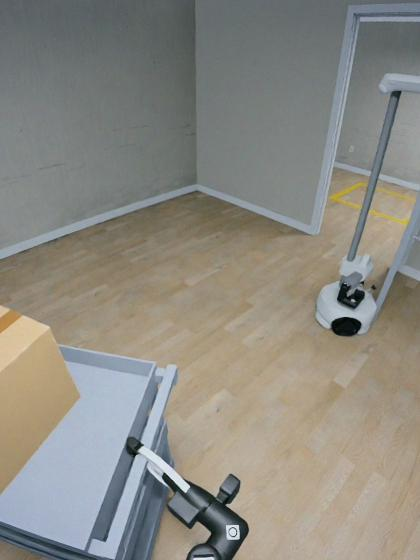

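>>> move --blocking false --cameras '[]' --r2 '{"base": {"rotate_rad": 1.5}, "joints": {"wrist_yaw_rad": -0.55}, "speeds": {"wrist_yaw_rad": 0.8}, "pace": "slow"}'

>>> wait --seconds 5 --cameras '["r2_head_camera"]'

Scene clock: 1395.40 s.
move: r2 moving
r1.base_odometry: x=-2.312 y=-0.393 heading=-2.448
r1.turned_by_wheels: +0.000
r1.turned_by_imu: +0.000
r1.base_tilt: forward=-1.6 right=+1.3
r1.lidar_m: 1.51 1.78 2.05 1.95 0.25 0.25 0.46 1.33 1.46 2.74 2.87 3.89
r1.base_status: not commanded
r1.joint_positions: lift_m=+0.124 arm_m=+0.000 wrist_yaw_rad=+3.196 wrist_pitch_rad=+0.002 wrist_roll_rad=+0.000 gripper_m=+0.056
r1.joint_status: not commanded
r1.measured_speeds: translate_m=+0.000 strafe_m=+0.000 rotate_rad=+0.000 lift_m=+0.000 arm_m=+0.000 wrist_yaw_rad=+0.000 wrist_pitch_rad=+0.000 wrist_roll_rad=+0.000
r1.motor_effort: lift_m=+19(19) arm_m=+4(5) wheel_0=-4(4) wheel_1=+4(4) wheel_2=+1(1)
r1.servo_current: wrist_yaw_rad=65(65) wrist_pitch_rad=39(52) wrist_roll_rad=46(59) gripper_m=39(46)
r1.contact_limits: translate_m 0.9
r1.hand_pose: x=-0.1219 y=+0.0715 z=+0.3019 quat_wxyz=(-0.027, -0.001, +0.000, +1.000) (m; r1's base frame)
r1.wrist_depth_mm: - 133 133 - 330 235 - / - 119 133 - 336 236 - / - 126 137 1098 342 236 - / - 134 190 - 343 236 - / 138 - - - 345 237 - / - 1229 196 1229 199 237 1025 / - 809 759 167 317 238 798
r2.base_odometry: x=-1.696 y=+0.554 heading=-1.946
r2.turned_by_wheels: +0.126
r2.turned_by_imu: +0.123
r2.base_tilt: forward=-0.7 right=+0.1
r2.lidar_m: 0.40 0.25 0.39 3.01 2.82 2.18 1.49 1.39 1.44 1.93 1.89 1.74
r2.base_status: rotate_rad moving
r2.joint_positions: lift_m=+0.682 arm_m=+0.000 wrist_yaw_rad=+0.549 wrist_pitch_rad=+0.004 wrist_roll_rad=+1.569 gripper_m=-0.019
r2.joint_status: wrist_yaw_rad moving
r2.measured_speeds: translate_m=+0.000 strafe_m=+0.000 rotate_rad=+0.484 lift_m=+0.000 arm_m=+0.000 wrist_yaw_rad=-0.946 wrist_pitch_rad=+0.000 wrist_roll_rad=+0.000
r2.motor_effort: lift_m=+20(20) arm_m=+4(4) wheel_0=-2(3) wheel_1=-6(7) wheel_2=-6(6)
r2.servo_current: wrist_yaw_rad=202(475) wrist_pitch_rad=46(46) wrist_roll_rad=59(59) gripper_m=72(78)
r2.hand_pose: x=+0.4625 y=+0.0760 z=+0.8589 quat_wxyz=(+0.682, +0.680, +0.193, +0.191) (m; r2's base frame)
r2.wrist_depth_mm: - - - - - 1661 1205 / - - - 290 - 1499 1138 / - - - 306 377 1618 1281 / - - - 270 290 1863 - / - - - 193 252 - - / - 445 188 170 180 - - / - 415 418 112 208 - -
pictures: none
No camera images: "cameras" was empty.

Scene clock: 1397.77 s.
earlier move: r2 done
r1.base_odometry: x=-2.312 y=-0.393 heading=-2.448
r1.turned_by_wheels: +0.000
r1.turned_by_imu: +0.000
r1.base_tilt: forward=-1.6 right=+1.3
r1.lidar_m: 1.76 1.76 2.05 1.95 0.25 0.25 0.44 1.31 1.49 2.75 2.90 1.99
r1.base_status: not commanded
r1.joint_positions: lift_m=+0.124 arm_m=+0.000 wrist_yaw_rad=+3.196 wrist_pitch_rad=+0.002 wrist_roll_rad=+0.000 gripper_m=+0.056
r1.joint_status: not commanded
r1.measured_speeds: translate_m=+0.000 strafe_m=+0.000 rotate_rad=+0.000 lift_m=+0.000 arm_m=+0.000 wrist_yaw_rad=+0.000 wrist_pitch_rad=+0.000 wrist_roll_rad=+0.000
r1.motor_effort: lift_m=+19(19) arm_m=+4(5) wheel_0=-4(4) wheel_1=+4(4) wheel_2=+1(1)
r1.servo_current: wrist_yaw_rad=59(72) wrist_pitch_rad=33(52) wrist_roll_rad=65(65) gripper_m=46(46)
r1.contact_limits: translate_m 0.9
r1.hand_pose: x=-0.1219 y=+0.0715 z=+0.3019 quat_wxyz=(-0.027, -0.001, +0.000, +1.000) (m; r1's base frame)
r1.wrist_depth_mm: - 133 133 - 332 236 - / - 119 133 - 336 236 - / - 127 137 1098 340 236 - / - 134 189 - 343 236 - / 138 - - - 345 237 - / - 1229 197 1229 198 237 1008 / - 809 759 167 319 238 809
r2.base_odometry: x=-1.696 y=+0.554 heading=-0.573
r2.turned_by_wheels: +1.373
r2.turned_by_imu: +1.316
r2.base_tilt: forward=-0.7 right=+0.1
r2.lidar_m: 0.37 2.82 2.83 1.70 1.42 1.40 1.59 2.76 1.76 3.34 0.35 0.37
r2.base_status: done
r2.joint_positions: lift_m=+0.682 arm_m=+0.000 wrist_yaw_rad=-0.550 wrist_pitch_rad=+0.004 wrist_roll_rad=+1.569 gripper_m=-0.019
r2.joint_status: all done
r2.measured_speeds: translate_m=+0.000 strafe_m=+0.000 rotate_rad=+0.000 lift_m=+0.000 arm_m=+0.000 wrist_yaw_rad=+0.000 wrist_pitch_rad=+0.000 wrist_roll_rad=+0.000
r2.motor_effort: lift_m=+20(20) arm_m=-4(5) wheel_0=-3(19) wheel_1=-3(10) wheel_2=-2(24)
r2.servo_current: wrist_yaw_rad=39(475) wrist_pitch_rad=33(52) wrist_roll_rad=46(59) gripper_m=72(78)
r2.hand_pose: x=+0.3711 y=-0.2252 z=+0.8589 quat_wxyz=(+0.681, +0.680, -0.190, -0.193) (m; r2's base frame)
r2.wrist_depth_mm: - - - 183 244 1708 1255 / - - - 182 243 1921 - / - - - 180 241 - - / - 459 452 179 238 - - / - 466 466 177 237 - - / - - 187 177 182 - - / - - 488 112 234 1808 -
wait: 2.37 of 5 s (r2 has come to rest)
pictures: r2_head_camera
Images, in order (width x height): r2_head_camera 420x560.

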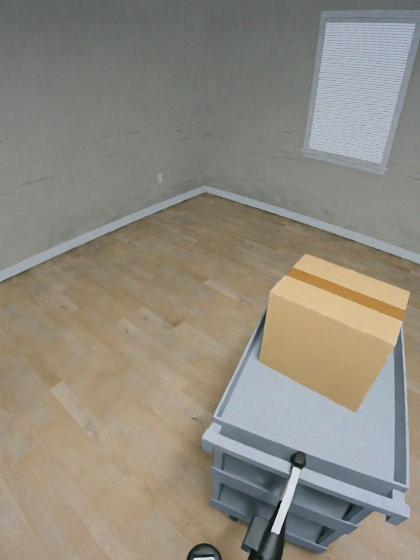

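>>> move --blocking false --cameras '[]' --r2 '{"base": {"translate_m": -0.25, "strafe_m": -0.60}, "joints": {"wrist_yaw_rad": -0.05}, "speeds": {"wrist_yaw_rad": 0.22}}'

>>> wait --seconds 5 --cameras '["r2_head_camera"]'

Scene clock: 1416.23 s.
move: r2 moving
r1.base_odometry: x=-2.312 y=-0.393 heading=-2.448
r1.turned_by_wheels: +0.000
r1.turned_by_imu: +0.000
r1.base_tilt: forward=-1.6 right=+1.3
r1.lidar_m: 1.75 1.73 2.04 1.95 0.25 0.25 0.46 1.36 1.49 2.75 2.85 1.99
r1.base_status: not commanded
r1.joint_positions: lift_m=+0.124 arm_m=+0.000 wrist_yaw_rad=+3.196 wrist_pitch_rad=+0.002 wrist_roll_rad=+0.000 gripper_m=+0.056
r1.joint_status: not commanded
r1.measured_speeds: translate_m=+0.000 strafe_m=+0.000 rotate_rad=+0.000 lift_m=+0.000 arm_m=+0.000 wrist_yaw_rad=+0.000 wrist_pitch_rad=+0.000 wrist_roll_rad=+0.000
r1.motor_effort: lift_m=+19(19) arm_m=+5(5) wheel_0=-3(4) wheel_1=+4(4) wheel_2=+1(1)
r1.servo_current: wrist_yaw_rad=39(59) wrist_pitch_rad=46(46) wrist_roll_rad=46(59) gripper_m=46(46)
r1.contact_limits: translate_m 0.9
r1.hand_pose: x=-0.1219 y=+0.0715 z=+0.3019 quat_wxyz=(-0.027, -0.001, +0.000, +1.000) (m; r1's base frame)
r1.wrist_depth_mm: - 133 133 - 332 235 - / - 119 133 - 336 236 - / - 127 137 1098 338 236 - / - 134 190 - 343 236 - / 138 - - - 347 236 - / - 1229 197 1229 199 236 1025 / - 809 759 167 317 238 809
r2.base_odometry: x=-1.722 y=+0.537 heading=-0.572
r2.turned_by_wheels: +0.001
r2.turned_by_imu: +0.001
r2.base_tilt: forward=-0.7 right=+0.1
r2.lidar_m: 0.38 2.84 2.85 1.72 1.43 1.42 1.62 2.74 1.71 3.27 0.38 0.39
r2.base_status: translate_m moving; strafe_m moving
r2.joint_positions: lift_m=+0.682 arm_m=+0.000 wrist_yaw_rad=-0.460 wrist_pitch_rad=+0.004 wrist_roll_rad=+1.569 gripper_m=-0.019
r2.joint_status: wrist_yaw_rad moving
r2.measured_speeds: translate_m=-0.046 strafe_m=-0.113 rotate_rad=+0.005 lift_m=+0.000 arm_m=+0.000 wrist_yaw_rad=+0.281 wrist_pitch_rad=+0.000 wrist_roll_rad=+0.000
r2.motor_effort: lift_m=+20(20) arm_m=-4(4) wheel_0=+14(15) wheel_1=-10(11) wheel_2=+4(7)
r2.servo_current: wrist_yaw_rad=33(117) wrist_pitch_rad=46(46) wrist_roll_rad=46(59) gripper_m=65(72)
r2.hand_pose: x=+0.3906 y=-0.2063 z=+0.8589 quat_wxyz=(+0.689, +0.688, -0.160, -0.163) (m; r2's base frame)
r2.wrist_depth_mm: - - - 174 233 1756 1229 / - - - 174 234 1921 - / - - 436 174 234 - - / - 455 452 175 235 - - / - 477 466 175 235 - - / - - 187 175 182 - - / - - - 112 236 1808 554
pictures: none
No camera images: "cameras" was empty.

Scene clock: 1419.37 s.
earlier move: r2 done
r1.base_odometry: x=-2.312 y=-0.393 heading=-2.448
r1.turned_by_wheels: +0.000
r1.turned_by_imu: +0.000
r1.base_tilt: forward=-1.6 right=+1.3
r1.lidar_m: 1.12 1.14 2.04 1.96 0.25 0.25 0.45 1.34 1.51 2.75 2.87 1.94
r1.base_status: not commanded
r1.joint_positions: lift_m=+0.124 arm_m=+0.000 wrist_yaw_rad=+3.196 wrist_pitch_rad=+0.002 wrist_roll_rad=+0.000 gripper_m=+0.056
r1.joint_status: not commanded
r1.measured_speeds: translate_m=+0.000 strafe_m=+0.000 rotate_rad=+0.000 lift_m=+0.000 arm_m=+0.000 wrist_yaw_rad=+0.000 wrist_pitch_rad=+0.000 wrist_roll_rad=+0.000
r1.motor_effort: lift_m=+19(19) arm_m=+5(5) wheel_0=-3(4) wheel_1=+4(4) wheel_2=+1(1)
r1.servo_current: wrist_yaw_rad=52(85) wrist_pitch_rad=39(52) wrist_roll_rad=33(65) gripper_m=46(52)
r1.contact_limits: translate_m 0.9
r1.hand_pose: x=-0.1219 y=+0.0715 z=+0.3019 quat_wxyz=(-0.027, -0.001, +0.000, +1.000) (m; r1's base frame)
r1.wrist_depth_mm: - 133 133 - 330 236 - / - 119 133 - 336 236 - / - 126 137 1098 340 236 - / - 134 189 - 343 236 - / 138 - - - 345 236 - / - 1229 196 1205 199 237 1008 / - 820 759 167 317 238 798
r2.base_odometry: x=-2.231 y=+0.185 heading=-0.572
r2.turned_by_wheels: +0.000
r2.turned_by_imu: +0.002
r2.base_tilt: forward=-0.7 right=+0.1
r2.lidar_m: 0.31 0.34 3.42 1.93 1.65 1.62 1.87 2.34 1.13 2.66 3.05 0.44
r2.base_status: done
r2.joint_positions: lift_m=+0.682 arm_m=+0.000 wrist_yaw_rad=-0.047 wrist_pitch_rad=+0.004 wrist_roll_rad=+1.569 gripper_m=-0.019
r2.joint_status: all done
r2.measured_speeds: translate_m=+0.000 strafe_m=+0.000 rotate_rad=+0.000 lift_m=+0.000 arm_m=+0.000 wrist_yaw_rad=+0.000 wrist_pitch_rad=+0.000 wrist_roll_rad=+0.000
r2.motor_effort: lift_m=+20(20) arm_m=-4(4) wheel_0=+3(19) wheel_1=-2(12) wheel_2=+7(15)
r2.servo_current: wrist_yaw_rad=52(117) wrist_pitch_rad=46(52) wrist_roll_rad=39(59) gripper_m=65(78)
r2.hand_pose: x=+0.4549 y=-0.1008 z=+0.8589 quat_wxyz=(+0.708, +0.706, -0.015, -0.018) (m; r2's base frame)
r2.wrist_depth_mm: - - - 276 322 1430 1078 / - - - 228 300 1576 1229 / - - - 212 279 1808 - / - - - 200 259 - - / - 459 455 188 245 - - / - 452 187 177 183 - - / - - 433 112 220 - -
wait: 3.13 of 5 s (r2 has come to rest)
pictures: r2_head_camera
Images, in order (width x height): r2_head_camera 420x560.

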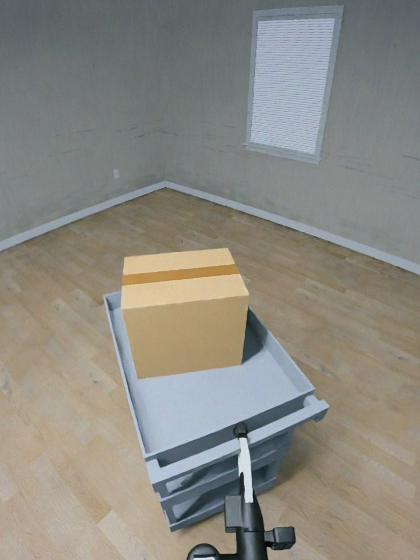

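>>> move --blocking false --cameras '[]' --r2 '{"base": {"rotate_rad": 0.82}, "joints": {"wrist_yaw_rad": -0.75}, "speeds": {"wrist_yaw_rad": 0.75}, "pace": "slow"}'

>>> wait --seconds 5 --cameras '["r2_head_camera"]'

Scene clock: 1436.37 s.
move: r2 moving
r1.base_odometry: x=-2.312 y=-0.393 heading=-2.448
r1.turned_by_wheels: +0.000
r1.turned_by_imu: +0.000
r1.base_tilt: forward=-1.6 right=+1.3
r1.lidar_m: 1.13 1.12 2.07 1.95 0.25 0.25 0.43 1.32 1.47 2.75 2.86 1.96
r1.base_status: not commanded
r1.joint_positions: lift_m=+0.124 arm_m=+0.000 wrist_yaw_rad=+3.196 wrist_pitch_rad=+0.002 wrist_roll_rad=+0.000 gripper_m=+0.056
r1.joint_status: not commanded
r1.measured_speeds: translate_m=+0.000 strafe_m=+0.000 rotate_rad=+0.000 lift_m=+0.000 arm_m=+0.000 wrist_yaw_rad=+0.000 wrist_pitch_rad=+0.000 wrist_roll_rad=+0.000
r1.motor_effort: lift_m=+19(19) arm_m=+4(5) wheel_0=-3(4) wheel_1=+4(4) wheel_2=+1(1)
r1.servo_current: wrist_yaw_rad=46(59) wrist_pitch_rad=46(46) wrist_roll_rad=59(59) gripper_m=46(46)
r1.contact_limits: translate_m 0.9
r1.hand_pose: x=-0.1219 y=+0.0715 z=+0.3019 quat_wxyz=(-0.027, -0.001, +0.000, +1.000) (m; r1's base frame)
r1.wrist_depth_mm: - 133 133 - 329 235 - / - 118 133 - 334 236 - / - 126 137 1098 340 236 - / - 134 190 - 343 236 - / 138 - - - 345 236 - / - 1229 196 1205 200 237 1025 / - 809 759 167 317 239 809
r2.base_odometry: x=-2.231 y=+0.185 heading=-0.447
r2.turned_by_wheels: +0.125
r2.turned_by_imu: +0.122
r2.base_tilt: forward=-0.7 right=+0.1
r2.lidar_m: 0.29 3.43 2.90 1.82 1.63 1.64 2.06 1.42 1.13 2.87 3.04 0.40
r2.base_status: rotate_rad moving
r2.joint_positions: lift_m=+0.682 arm_m=+0.000 wrist_yaw_rad=-0.321 wrist_pitch_rad=+0.004 wrist_roll_rad=+1.569 gripper_m=-0.019
r2.joint_status: wrist_yaw_rad moving
r2.measured_speeds: translate_m=-0.001 strafe_m=+0.000 rotate_rad=+0.485 lift_m=+0.000 arm_m=+0.000 wrist_yaw_rad=-0.890 wrist_pitch_rad=+0.000 wrist_roll_rad=+0.000
r2.motor_effort: lift_m=+20(20) arm_m=-4(4) wheel_0=-7(7) wheel_1=-9(9) wheel_2=-2(5)
r2.servo_current: wrist_yaw_rad=299(520) wrist_pitch_rad=46(52) wrist_roll_rad=39(59) gripper_m=72(78)
r2.hand_pose: x=+0.4170 y=-0.1739 z=+0.8589 quat_wxyz=(+0.698, +0.698, -0.111, -0.114) (m; r2's base frame)
r2.wrist_depth_mm: - - - 287 - 1756 1205 / - - - 315 340 353 351 / - - - 229 303 1808 - / - - - 206 271 1921 - / - - 459 192 249 - - / - 449 186 175 185 - - / - 430 424 112 211 - -
pictures: none
No camera images: "cameras" was empty.

Scene clock: 1437.97 s.
earlier move: r2 done
r1.base_odometry: x=-2.312 y=-0.393 heading=-2.448
r1.turned_by_wheels: +0.000
r1.turned_by_imu: +0.000
r1.base_tilt: forward=-1.6 right=+1.3
r1.lidar_m: 1.13 1.15 2.04 1.96 0.25 0.25 0.44 1.34 1.51 2.74 2.85 3.90
r1.base_status: not commanded
r1.joint_positions: lift_m=+0.124 arm_m=+0.000 wrist_yaw_rad=+3.196 wrist_pitch_rad=+0.002 wrist_roll_rad=+0.000 gripper_m=+0.056
r1.joint_status: not commanded
r1.measured_speeds: translate_m=+0.000 strafe_m=+0.000 rotate_rad=+0.000 lift_m=+0.000 arm_m=+0.000 wrist_yaw_rad=+0.000 wrist_pitch_rad=+0.000 wrist_roll_rad=+0.000
r1.motor_effort: lift_m=+19(19) arm_m=+4(5) wheel_0=-3(4) wheel_1=+4(4) wheel_2=+1(1)
r1.servo_current: wrist_yaw_rad=52(65) wrist_pitch_rad=46(46) wrist_roll_rad=39(65) gripper_m=39(52)
r1.contact_limits: translate_m 0.9
r1.hand_pose: x=-0.1219 y=+0.0715 z=+0.3019 quat_wxyz=(-0.027, -0.001, +0.000, +1.000) (m; r1's base frame)
r1.wrist_depth_mm: - 133 133 - 329 235 - / - 118 133 - 336 235 - / - 127 137 1098 340 236 - / - 134 189 - 343 236 - / 138 - - - 345 237 - / - 1229 196 1205 198 237 1008 / - 809 759 167 317 239 809
r2.base_odometry: x=-2.231 y=+0.185 heading=+0.247
r2.turned_by_wheels: +0.694
r2.turned_by_imu: +0.673
r2.base_tilt: forward=-0.7 right=+0.1
r2.lidar_m: 0.38 2.37 1.70 1.64 1.71 2.33 1.14 1.13 3.20 3.06 0.35 0.36
r2.base_status: done
r2.joint_positions: lift_m=+0.682 arm_m=+0.000 wrist_yaw_rad=-0.749 wrist_pitch_rad=+0.004 wrist_roll_rad=+1.569 gripper_m=-0.019
r2.joint_status: all done
r2.measured_speeds: translate_m=+0.000 strafe_m=+0.000 rotate_rad=+0.000 lift_m=+0.000 arm_m=+0.000 wrist_yaw_rad=+0.000 wrist_pitch_rad=+0.000 wrist_roll_rad=+0.000
r2.motor_effort: lift_m=+20(20) arm_m=+4(4) wheel_0=-7(14) wheel_1=-4(9) wheel_2=-5(18)
r2.servo_current: wrist_yaw_rad=59(520) wrist_pitch_rad=46(52) wrist_roll_rad=33(59) gripper_m=72(78)
r2.hand_pose: x=+0.3227 y=-0.2603 z=+0.8589 quat_wxyz=(+0.658, +0.658, -0.257, -0.260) (m; r2's base frame)
r2.wrist_depth_mm: - - - 180 241 1708 1255 / - - - 180 241 1921 - / - - 661 179 240 - - / - 455 452 178 238 - - / - 466 462 177 237 - - / - - 187 177 183 - - / - - - 112 235 - -
wait: 1.60 of 5 s (r2 has come to rest)
pictures: r2_head_camera
Images, in order (width x height): r2_head_camera 420x560.

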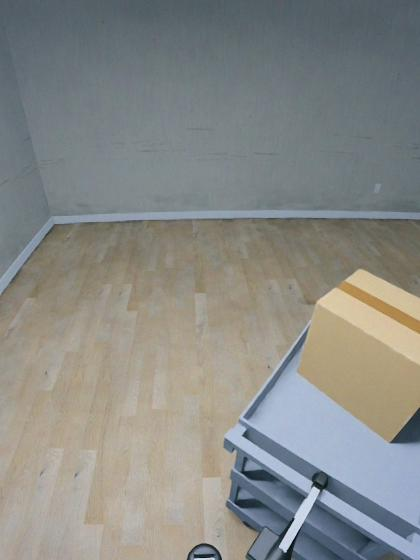

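>>> move --blocking false --cameras '[]' --r2 '{"base": {"translate_m": -0.40, "strafe_m": -0.76}, "joints": {"wrist_yaw_rad": 0.0}, "speeds": {"wrist_yaw_rad": 0.26}}'

>>> wait --seconds 5 --cameras '["r2_head_camera", "r1_head_camera"]'

Scene clock: 1452.57 s.
move: r2 moving
r1.base_odometry: x=-2.312 y=-0.393 heading=-2.448
r1.turned_by_wheels: +0.000
r1.turned_by_imu: +0.000
r1.base_tilt: forward=-1.6 right=+1.3
r1.lidar_m: 1.07 1.14 2.03 1.93 0.28 0.25 0.45 1.33 1.48 2.76 2.87 2.01
r1.base_status: not commanded
r1.joint_positions: lift_m=+0.124 arm_m=+0.000 wrist_yaw_rad=+3.196 wrist_pitch_rad=+0.002 wrist_roll_rad=+0.000 gripper_m=+0.056
r1.joint_status: not commanded
r1.measured_speeds: translate_m=+0.000 strafe_m=+0.000 rotate_rad=+0.000 lift_m=+0.000 arm_m=+0.000 wrist_yaw_rad=+0.000 wrist_pitch_rad=+0.000 wrist_roll_rad=+0.000
r1.motor_effort: lift_m=+19(19) arm_m=+5(5) wheel_0=-4(4) wheel_1=+4(4) wheel_2=+1(1)
r1.servo_current: wrist_yaw_rad=52(72) wrist_pitch_rad=39(52) wrist_roll_rad=52(59) gripper_m=39(46)
r1.contact_limits: translate_m 0.9
r1.hand_pose: x=-0.1219 y=+0.0715 z=+0.3019 quat_wxyz=(-0.027, -0.001, +0.000, +1.000) (m; r1's base frame)
r1.wrist_depth_mm: - 133 133 - 332 236 - / - 118 133 - 336 236 - / - 127 137 1098 340 236 - / - 134 190 - 342 236 - / 138 - - - 347 237 - / - 1229 197 1205 199 237 1025 / - 809 759 167 317 238 809
r2.base_odometry: x=-2.238 y=+0.155 heading=+0.247
r2.turned_by_wheels: +0.001
r2.turned_by_imu: +0.001
r2.base_tilt: forward=-0.7 right=+0.0
r2.lidar_m: 0.39 2.37 1.72 1.66 1.73 2.35 1.09 1.11 3.16 3.04 0.33 0.36
r2.base_status: translate_m moving; strafe_m moving
r2.joint_positions: lift_m=+0.682 arm_m=+0.000 wrist_yaw_rad=-0.653 wrist_pitch_rad=+0.004 wrist_roll_rad=+1.569 gripper_m=-0.019
r2.joint_status: wrist_yaw_rad moving
r2.measured_speeds: translate_m=-0.056 strafe_m=-0.109 rotate_rad=+0.004 lift_m=+0.000 arm_m=+0.000 wrist_yaw_rad=+0.321 wrist_pitch_rad=+0.000 wrist_roll_rad=+0.000
r2.motor_effort: lift_m=+20(20) arm_m=+4(4) wheel_0=+13(14) wheel_1=-12(13) wheel_2=+5(6)
r2.servo_current: wrist_yaw_rad=130(137) wrist_pitch_rad=39(52) wrist_roll_rad=59(59) gripper_m=72(72)
r2.hand_pose: x=+0.3468 y=-0.2447 z=+0.8589 quat_wxyz=(+0.670, +0.670, -0.225, -0.228) (m; r2's base frame)
r2.wrist_depth_mm: - - - 169 228 1756 1255 / - - - 170 229 1921 - / - - 436 171 231 - - / - 455 442 172 232 - - / - 469 466 174 234 - - / - - 187 174 183 - - / - - - 112 237 1808 539
pictures: none
No camera images: "cameras" was empty.

Scene clock: 1456.40 s.
earlier move: r2 done
r1.base_odometry: x=-2.312 y=-0.393 heading=-2.448
r1.turned_by_wheels: +0.000
r1.turned_by_imu: +0.000
r1.base_tilt: forward=-1.6 right=+1.3
r1.lidar_m: 0.92 2.81 2.05 1.96 0.26 0.25 0.46 1.32 1.48 2.77 2.86 0.76
r1.base_status: not commanded
r1.joint_positions: lift_m=+0.124 arm_m=+0.000 wrist_yaw_rad=+3.196 wrist_pitch_rad=+0.002 wrist_roll_rad=+0.000 gripper_m=+0.056
r1.joint_status: not commanded
r1.measured_speeds: translate_m=+0.000 strafe_m=+0.000 rotate_rad=+0.000 lift_m=+0.000 arm_m=+0.000 wrist_yaw_rad=+0.000 wrist_pitch_rad=+0.000 wrist_roll_rad=+0.000
r1.motor_effort: lift_m=+19(19) arm_m=+4(5) wheel_0=-3(4) wheel_1=+4(4) wheel_2=+1(1)
r1.servo_current: wrist_yaw_rad=46(78) wrist_pitch_rad=46(52) wrist_roll_rad=33(72) gripper_m=33(52)
r1.contact_limits: translate_m 0.9
r1.hand_pose: x=-0.1219 y=+0.0715 z=+0.3019 quat_wxyz=(-0.027, -0.001, +0.000, +1.000) (m; r1's base frame)
r1.wrist_depth_mm: - 133 133 - 330 235 - / - 118 133 - 336 236 - / - 127 137 1118 340 236 - / - 134 190 - 342 236 - / 138 - - - 347 236 - / - 1229 196 1229 199 237 1025 / - 809 750 167 317 238 809
r2.base_odometry: x=-2.432 y=-0.650 heading=+0.247
r2.turned_by_wheels: +0.000
r2.turned_by_imu: +0.002
r2.base_tilt: forward=-0.7 right=+0.1
r2.lidar_m: 0.31 0.35 2.50 2.38 2.47 0.76 0.97 2.01 2.43 2.31 2.40 0.46
r2.base_status: done
r2.joint_positions: lift_m=+0.682 arm_m=+0.000 wrist_yaw_rad=+0.002 wrist_pitch_rad=+0.004 wrist_roll_rad=+1.569 gripper_m=-0.019
r2.joint_status: all done
r2.measured_speeds: translate_m=+0.000 strafe_m=+0.000 rotate_rad=+0.000 lift_m=+0.000 arm_m=+0.000 wrist_yaw_rad=+0.000 wrist_pitch_rad=+0.000 wrist_roll_rad=+0.000
r2.motor_effort: lift_m=+20(20) arm_m=-4(4) wheel_0=+3(21) wheel_1=-2(13) wheel_2=+4(15)
r2.servo_current: wrist_yaw_rad=39(137) wrist_pitch_rad=39(52) wrist_roll_rad=59(59) gripper_m=59(78)
r2.hand_pose: x=+0.4595 y=-0.0868 z=+0.8589 quat_wxyz=(+0.708, +0.706, +0.002, -0.001) (m; r2's base frame)
r2.wrist_depth_mm: - - - 276 309 1430 1098 / - - - 221 290 1618 1229 / - - - 208 274 1921 - / - - - 195 256 - - / - 459 452 186 244 - - / - 449 187 177 183 - - / - - 439 112 220 - -
wait: 3.83 of 5 s (r2 has come to rest)
pictures: r1_head_camera, r2_head_camera
Images, in order (width x height): r1_head_camera 420x560, r2_head_camera 420x560.

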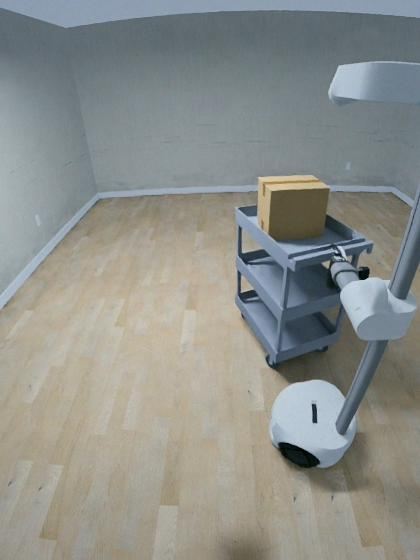

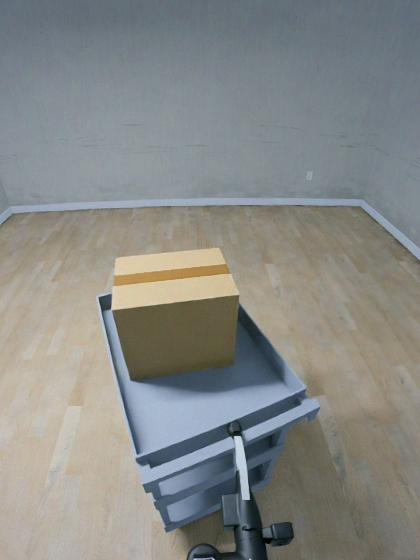

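>>> move --blocking false --cameras '[]' --r2 '{"base": {"translate_m": -0.55, "strafe_m": -0.13}, "joints": {"wrist_yaw_rad": 0.25}, "speeds": {"wrist_yaw_rad": 0.3}}'

>>> wait --seconds 5 --cameras '["r2_head_camera", "r1_head_camera"]'

Scene clock: 1483.10 s.
move: r2 moving
r1.base_odometry: x=-2.312 y=-0.393 heading=-2.448
r1.turned_by_wheels: +0.000
r1.turned_by_imu: +0.000
r1.base_tilt: forward=-1.6 right=+1.3
r1.lidar_m: 0.90 2.80 2.06 1.96 0.25 0.25 0.48 1.31 1.48 2.75 2.87 0.73
r1.base_status: not commanded
r1.joint_positions: lift_m=+0.124 arm_m=+0.000 wrist_yaw_rad=+3.196 wrist_pitch_rad=+0.002 wrist_roll_rad=+0.000 gripper_m=+0.056
r1.joint_status: not commanded
r1.measured_speeds: translate_m=+0.000 strafe_m=+0.000 rotate_rad=+0.000 lift_m=+0.000 arm_m=+0.000 wrist_yaw_rad=+0.000 wrist_pitch_rad=+0.000 wrist_roll_rad=+0.000
r1.motor_effort: lift_m=+19(19) arm_m=+5(5) wheel_0=-4(4) wheel_1=+4(4) wheel_2=+1(1)
r1.servo_current: wrist_yaw_rad=39(59) wrist_pitch_rad=46(46) wrist_roll_rad=46(65) gripper_m=39(52)
r1.contact_limits: translate_m 0.9
r1.hand_pose: x=-0.1219 y=+0.0715 z=+0.3019 quat_wxyz=(-0.027, -0.001, +0.000, +1.000) (m; r1's base frame)
r1.wrist_depth_mm: - 133 133 - 330 236 - / - 118 133 - 336 236 - / - 126 137 1118 340 236 - / - 134 190 - 342 236 - / 138 - - - 345 236 - / - 1205 197 1205 198 237 1025 / - 809 759 167 319 237 798
r2.base_odometry: x=-2.461 y=-0.665 heading=+0.247
r2.turned_by_wheels: +0.000
r2.turned_by_imu: +0.000
r2.base_tilt: forward=-0.6 right=+0.1
r2.lidar_m: 0.35 0.35 2.50 2.39 2.50 0.75 1.95 1.98 2.39 2.29 2.36 0.45
r2.base_status: translate_m moving; strafe_m moving
r2.joint_positions: lift_m=+0.682 arm_m=+0.000 wrist_yaw_rad=+0.123 wrist_pitch_rad=+0.004 wrist_roll_rad=+1.569 gripper_m=-0.019
r2.joint_status: wrist_yaw_rad moving
r2.measured_speeds: translate_m=-0.121 strafe_m=-0.028 rotate_rad=+0.002 lift_m=+0.000 arm_m=+0.000 wrist_yaw_rad=+0.343 wrist_pitch_rad=+0.000 wrist_roll_rad=+0.000
r2.motor_effort: lift_m=+20(20) arm_m=-4(4) wheel_0=-10(13) wheel_1=-11(11) wheel_2=+16(16)
r2.servo_current: wrist_yaw_rad=52(104) wrist_pitch_rad=46(46) wrist_roll_rad=59(59) gripper_m=72(72)
r2.hand_pose: x=+0.4679 y=-0.0512 z=+0.8589 quat_wxyz=(+0.706, +0.705, +0.045, +0.042) (m; r2's base frame)
r2.wrist_depth_mm: - - - 209 274 301 298 / - - - 202 263 1756 1281 / - - - 193 256 - - / - - 452 188 248 - - / - 452 452 181 240 - - / - 455 187 178 183 - - / - - 455 112 228 - -
pictures: none
No camera images: "cameras" was empty.

Scene clock: 1485.93 s.
earlier move: r2 done
r1.base_odometry: x=-2.312 y=-0.393 heading=-2.448
r1.turned_by_wheels: +0.000
r1.turned_by_imu: +0.000
r1.base_tilt: forward=-1.6 right=+1.3
r1.lidar_m: 1.01 2.83 2.05 1.97 0.25 0.25 0.41 1.33 1.49 0.63 0.43 0.47
r1.base_status: not commanded
r1.joint_positions: lift_m=+0.124 arm_m=+0.000 wrist_yaw_rad=+3.196 wrist_pitch_rad=+0.002 wrist_roll_rad=+0.000 gripper_m=+0.056
r1.joint_status: not commanded
r1.measured_speeds: translate_m=+0.000 strafe_m=+0.000 rotate_rad=+0.000 lift_m=+0.000 arm_m=+0.000 wrist_yaw_rad=+0.000 wrist_pitch_rad=+0.000 wrist_roll_rad=+0.000
r1.motor_effort: lift_m=+19(19) arm_m=+4(5) wheel_0=-4(4) wheel_1=+4(4) wheel_2=+1(1)
r1.servo_current: wrist_yaw_rad=46(65) wrist_pitch_rad=46(59) wrist_roll_rad=39(65) gripper_m=46(52)
r1.contact_limits: translate_m 0.9
r1.hand_pose: x=-0.1219 y=+0.0715 z=+0.3019 quat_wxyz=(-0.027, -0.001, +0.000, +1.000) (m; r1's base frame)
r1.wrist_depth_mm: - 133 133 - 330 236 - / - 118 133 - 336 236 - / - 127 137 1078 338 236 - / - 134 189 - 343 236 - / 138 - - - 345 236 - / - 1205 197 1205 199 236 1008 / - 809 759 167 319 238 809
r2.base_odometry: x=-2.934 y=-0.910 heading=+0.247
r2.turned_by_wheels: +0.001
r2.turned_by_imu: +0.003
r2.base_tilt: forward=-0.7 right=+0.1
r2.lidar_m: 0.38 0.36 2.61 0.58 0.42 0.50 1.39 1.43 1.99 2.18 2.27 0.46
r2.base_status: done
r2.joint_positions: lift_m=+0.682 arm_m=+0.000 wrist_yaw_rad=+0.257 wrist_pitch_rad=+0.004 wrist_roll_rad=+1.569 gripper_m=-0.019
r2.joint_status: all done
r2.measured_speeds: translate_m=+0.000 strafe_m=+0.000 rotate_rad=+0.000 lift_m=+0.000 arm_m=+0.000 wrist_yaw_rad=+0.000 wrist_pitch_rad=+0.000 wrist_roll_rad=+0.000
r2.motor_effort: lift_m=+20(20) arm_m=-3(4) wheel_0=+0(14) wheel_1=-2(13) wheel_2=+4(18)
r2.servo_current: wrist_yaw_rad=59(143) wrist_pitch_rad=46(52) wrist_roll_rad=46(59) gripper_m=72(72)
r2.hand_pose: x=+0.4720 y=-0.0112 z=+0.8589 quat_wxyz=(+0.702, +0.700, +0.092, +0.089) (m; r2's base frame)
r2.wrist_depth_mm: - - - 186 249 1618 1205 / - - - 184 246 1863 - / - - - 182 242 - - / - 449 445 180 241 - - / - 462 459 179 237 - - / - - 187 177 183 - - / - - 480 112 233 - -
wait: 2.83 of 5 s (r2 has come to rest)
pictures: r1_head_camera, r2_head_camera
Images, in order (width x height): r1_head_camera 420x560, r2_head_camera 420x560.

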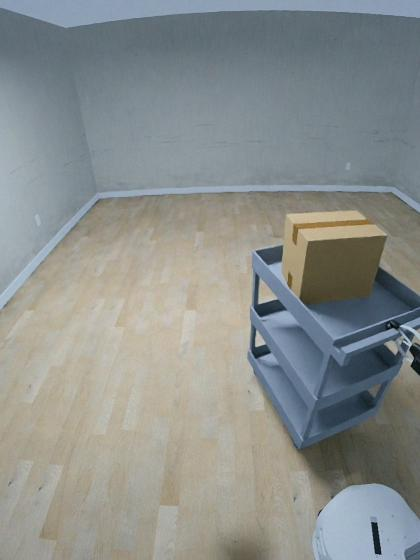

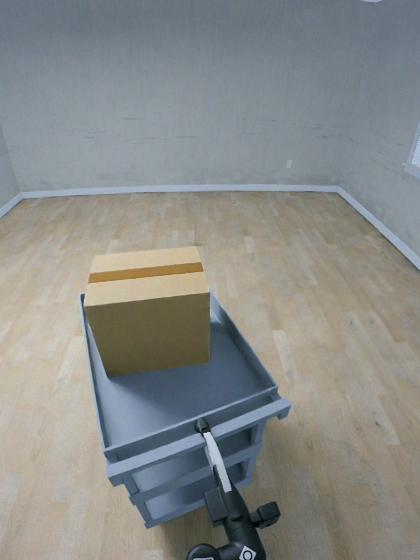

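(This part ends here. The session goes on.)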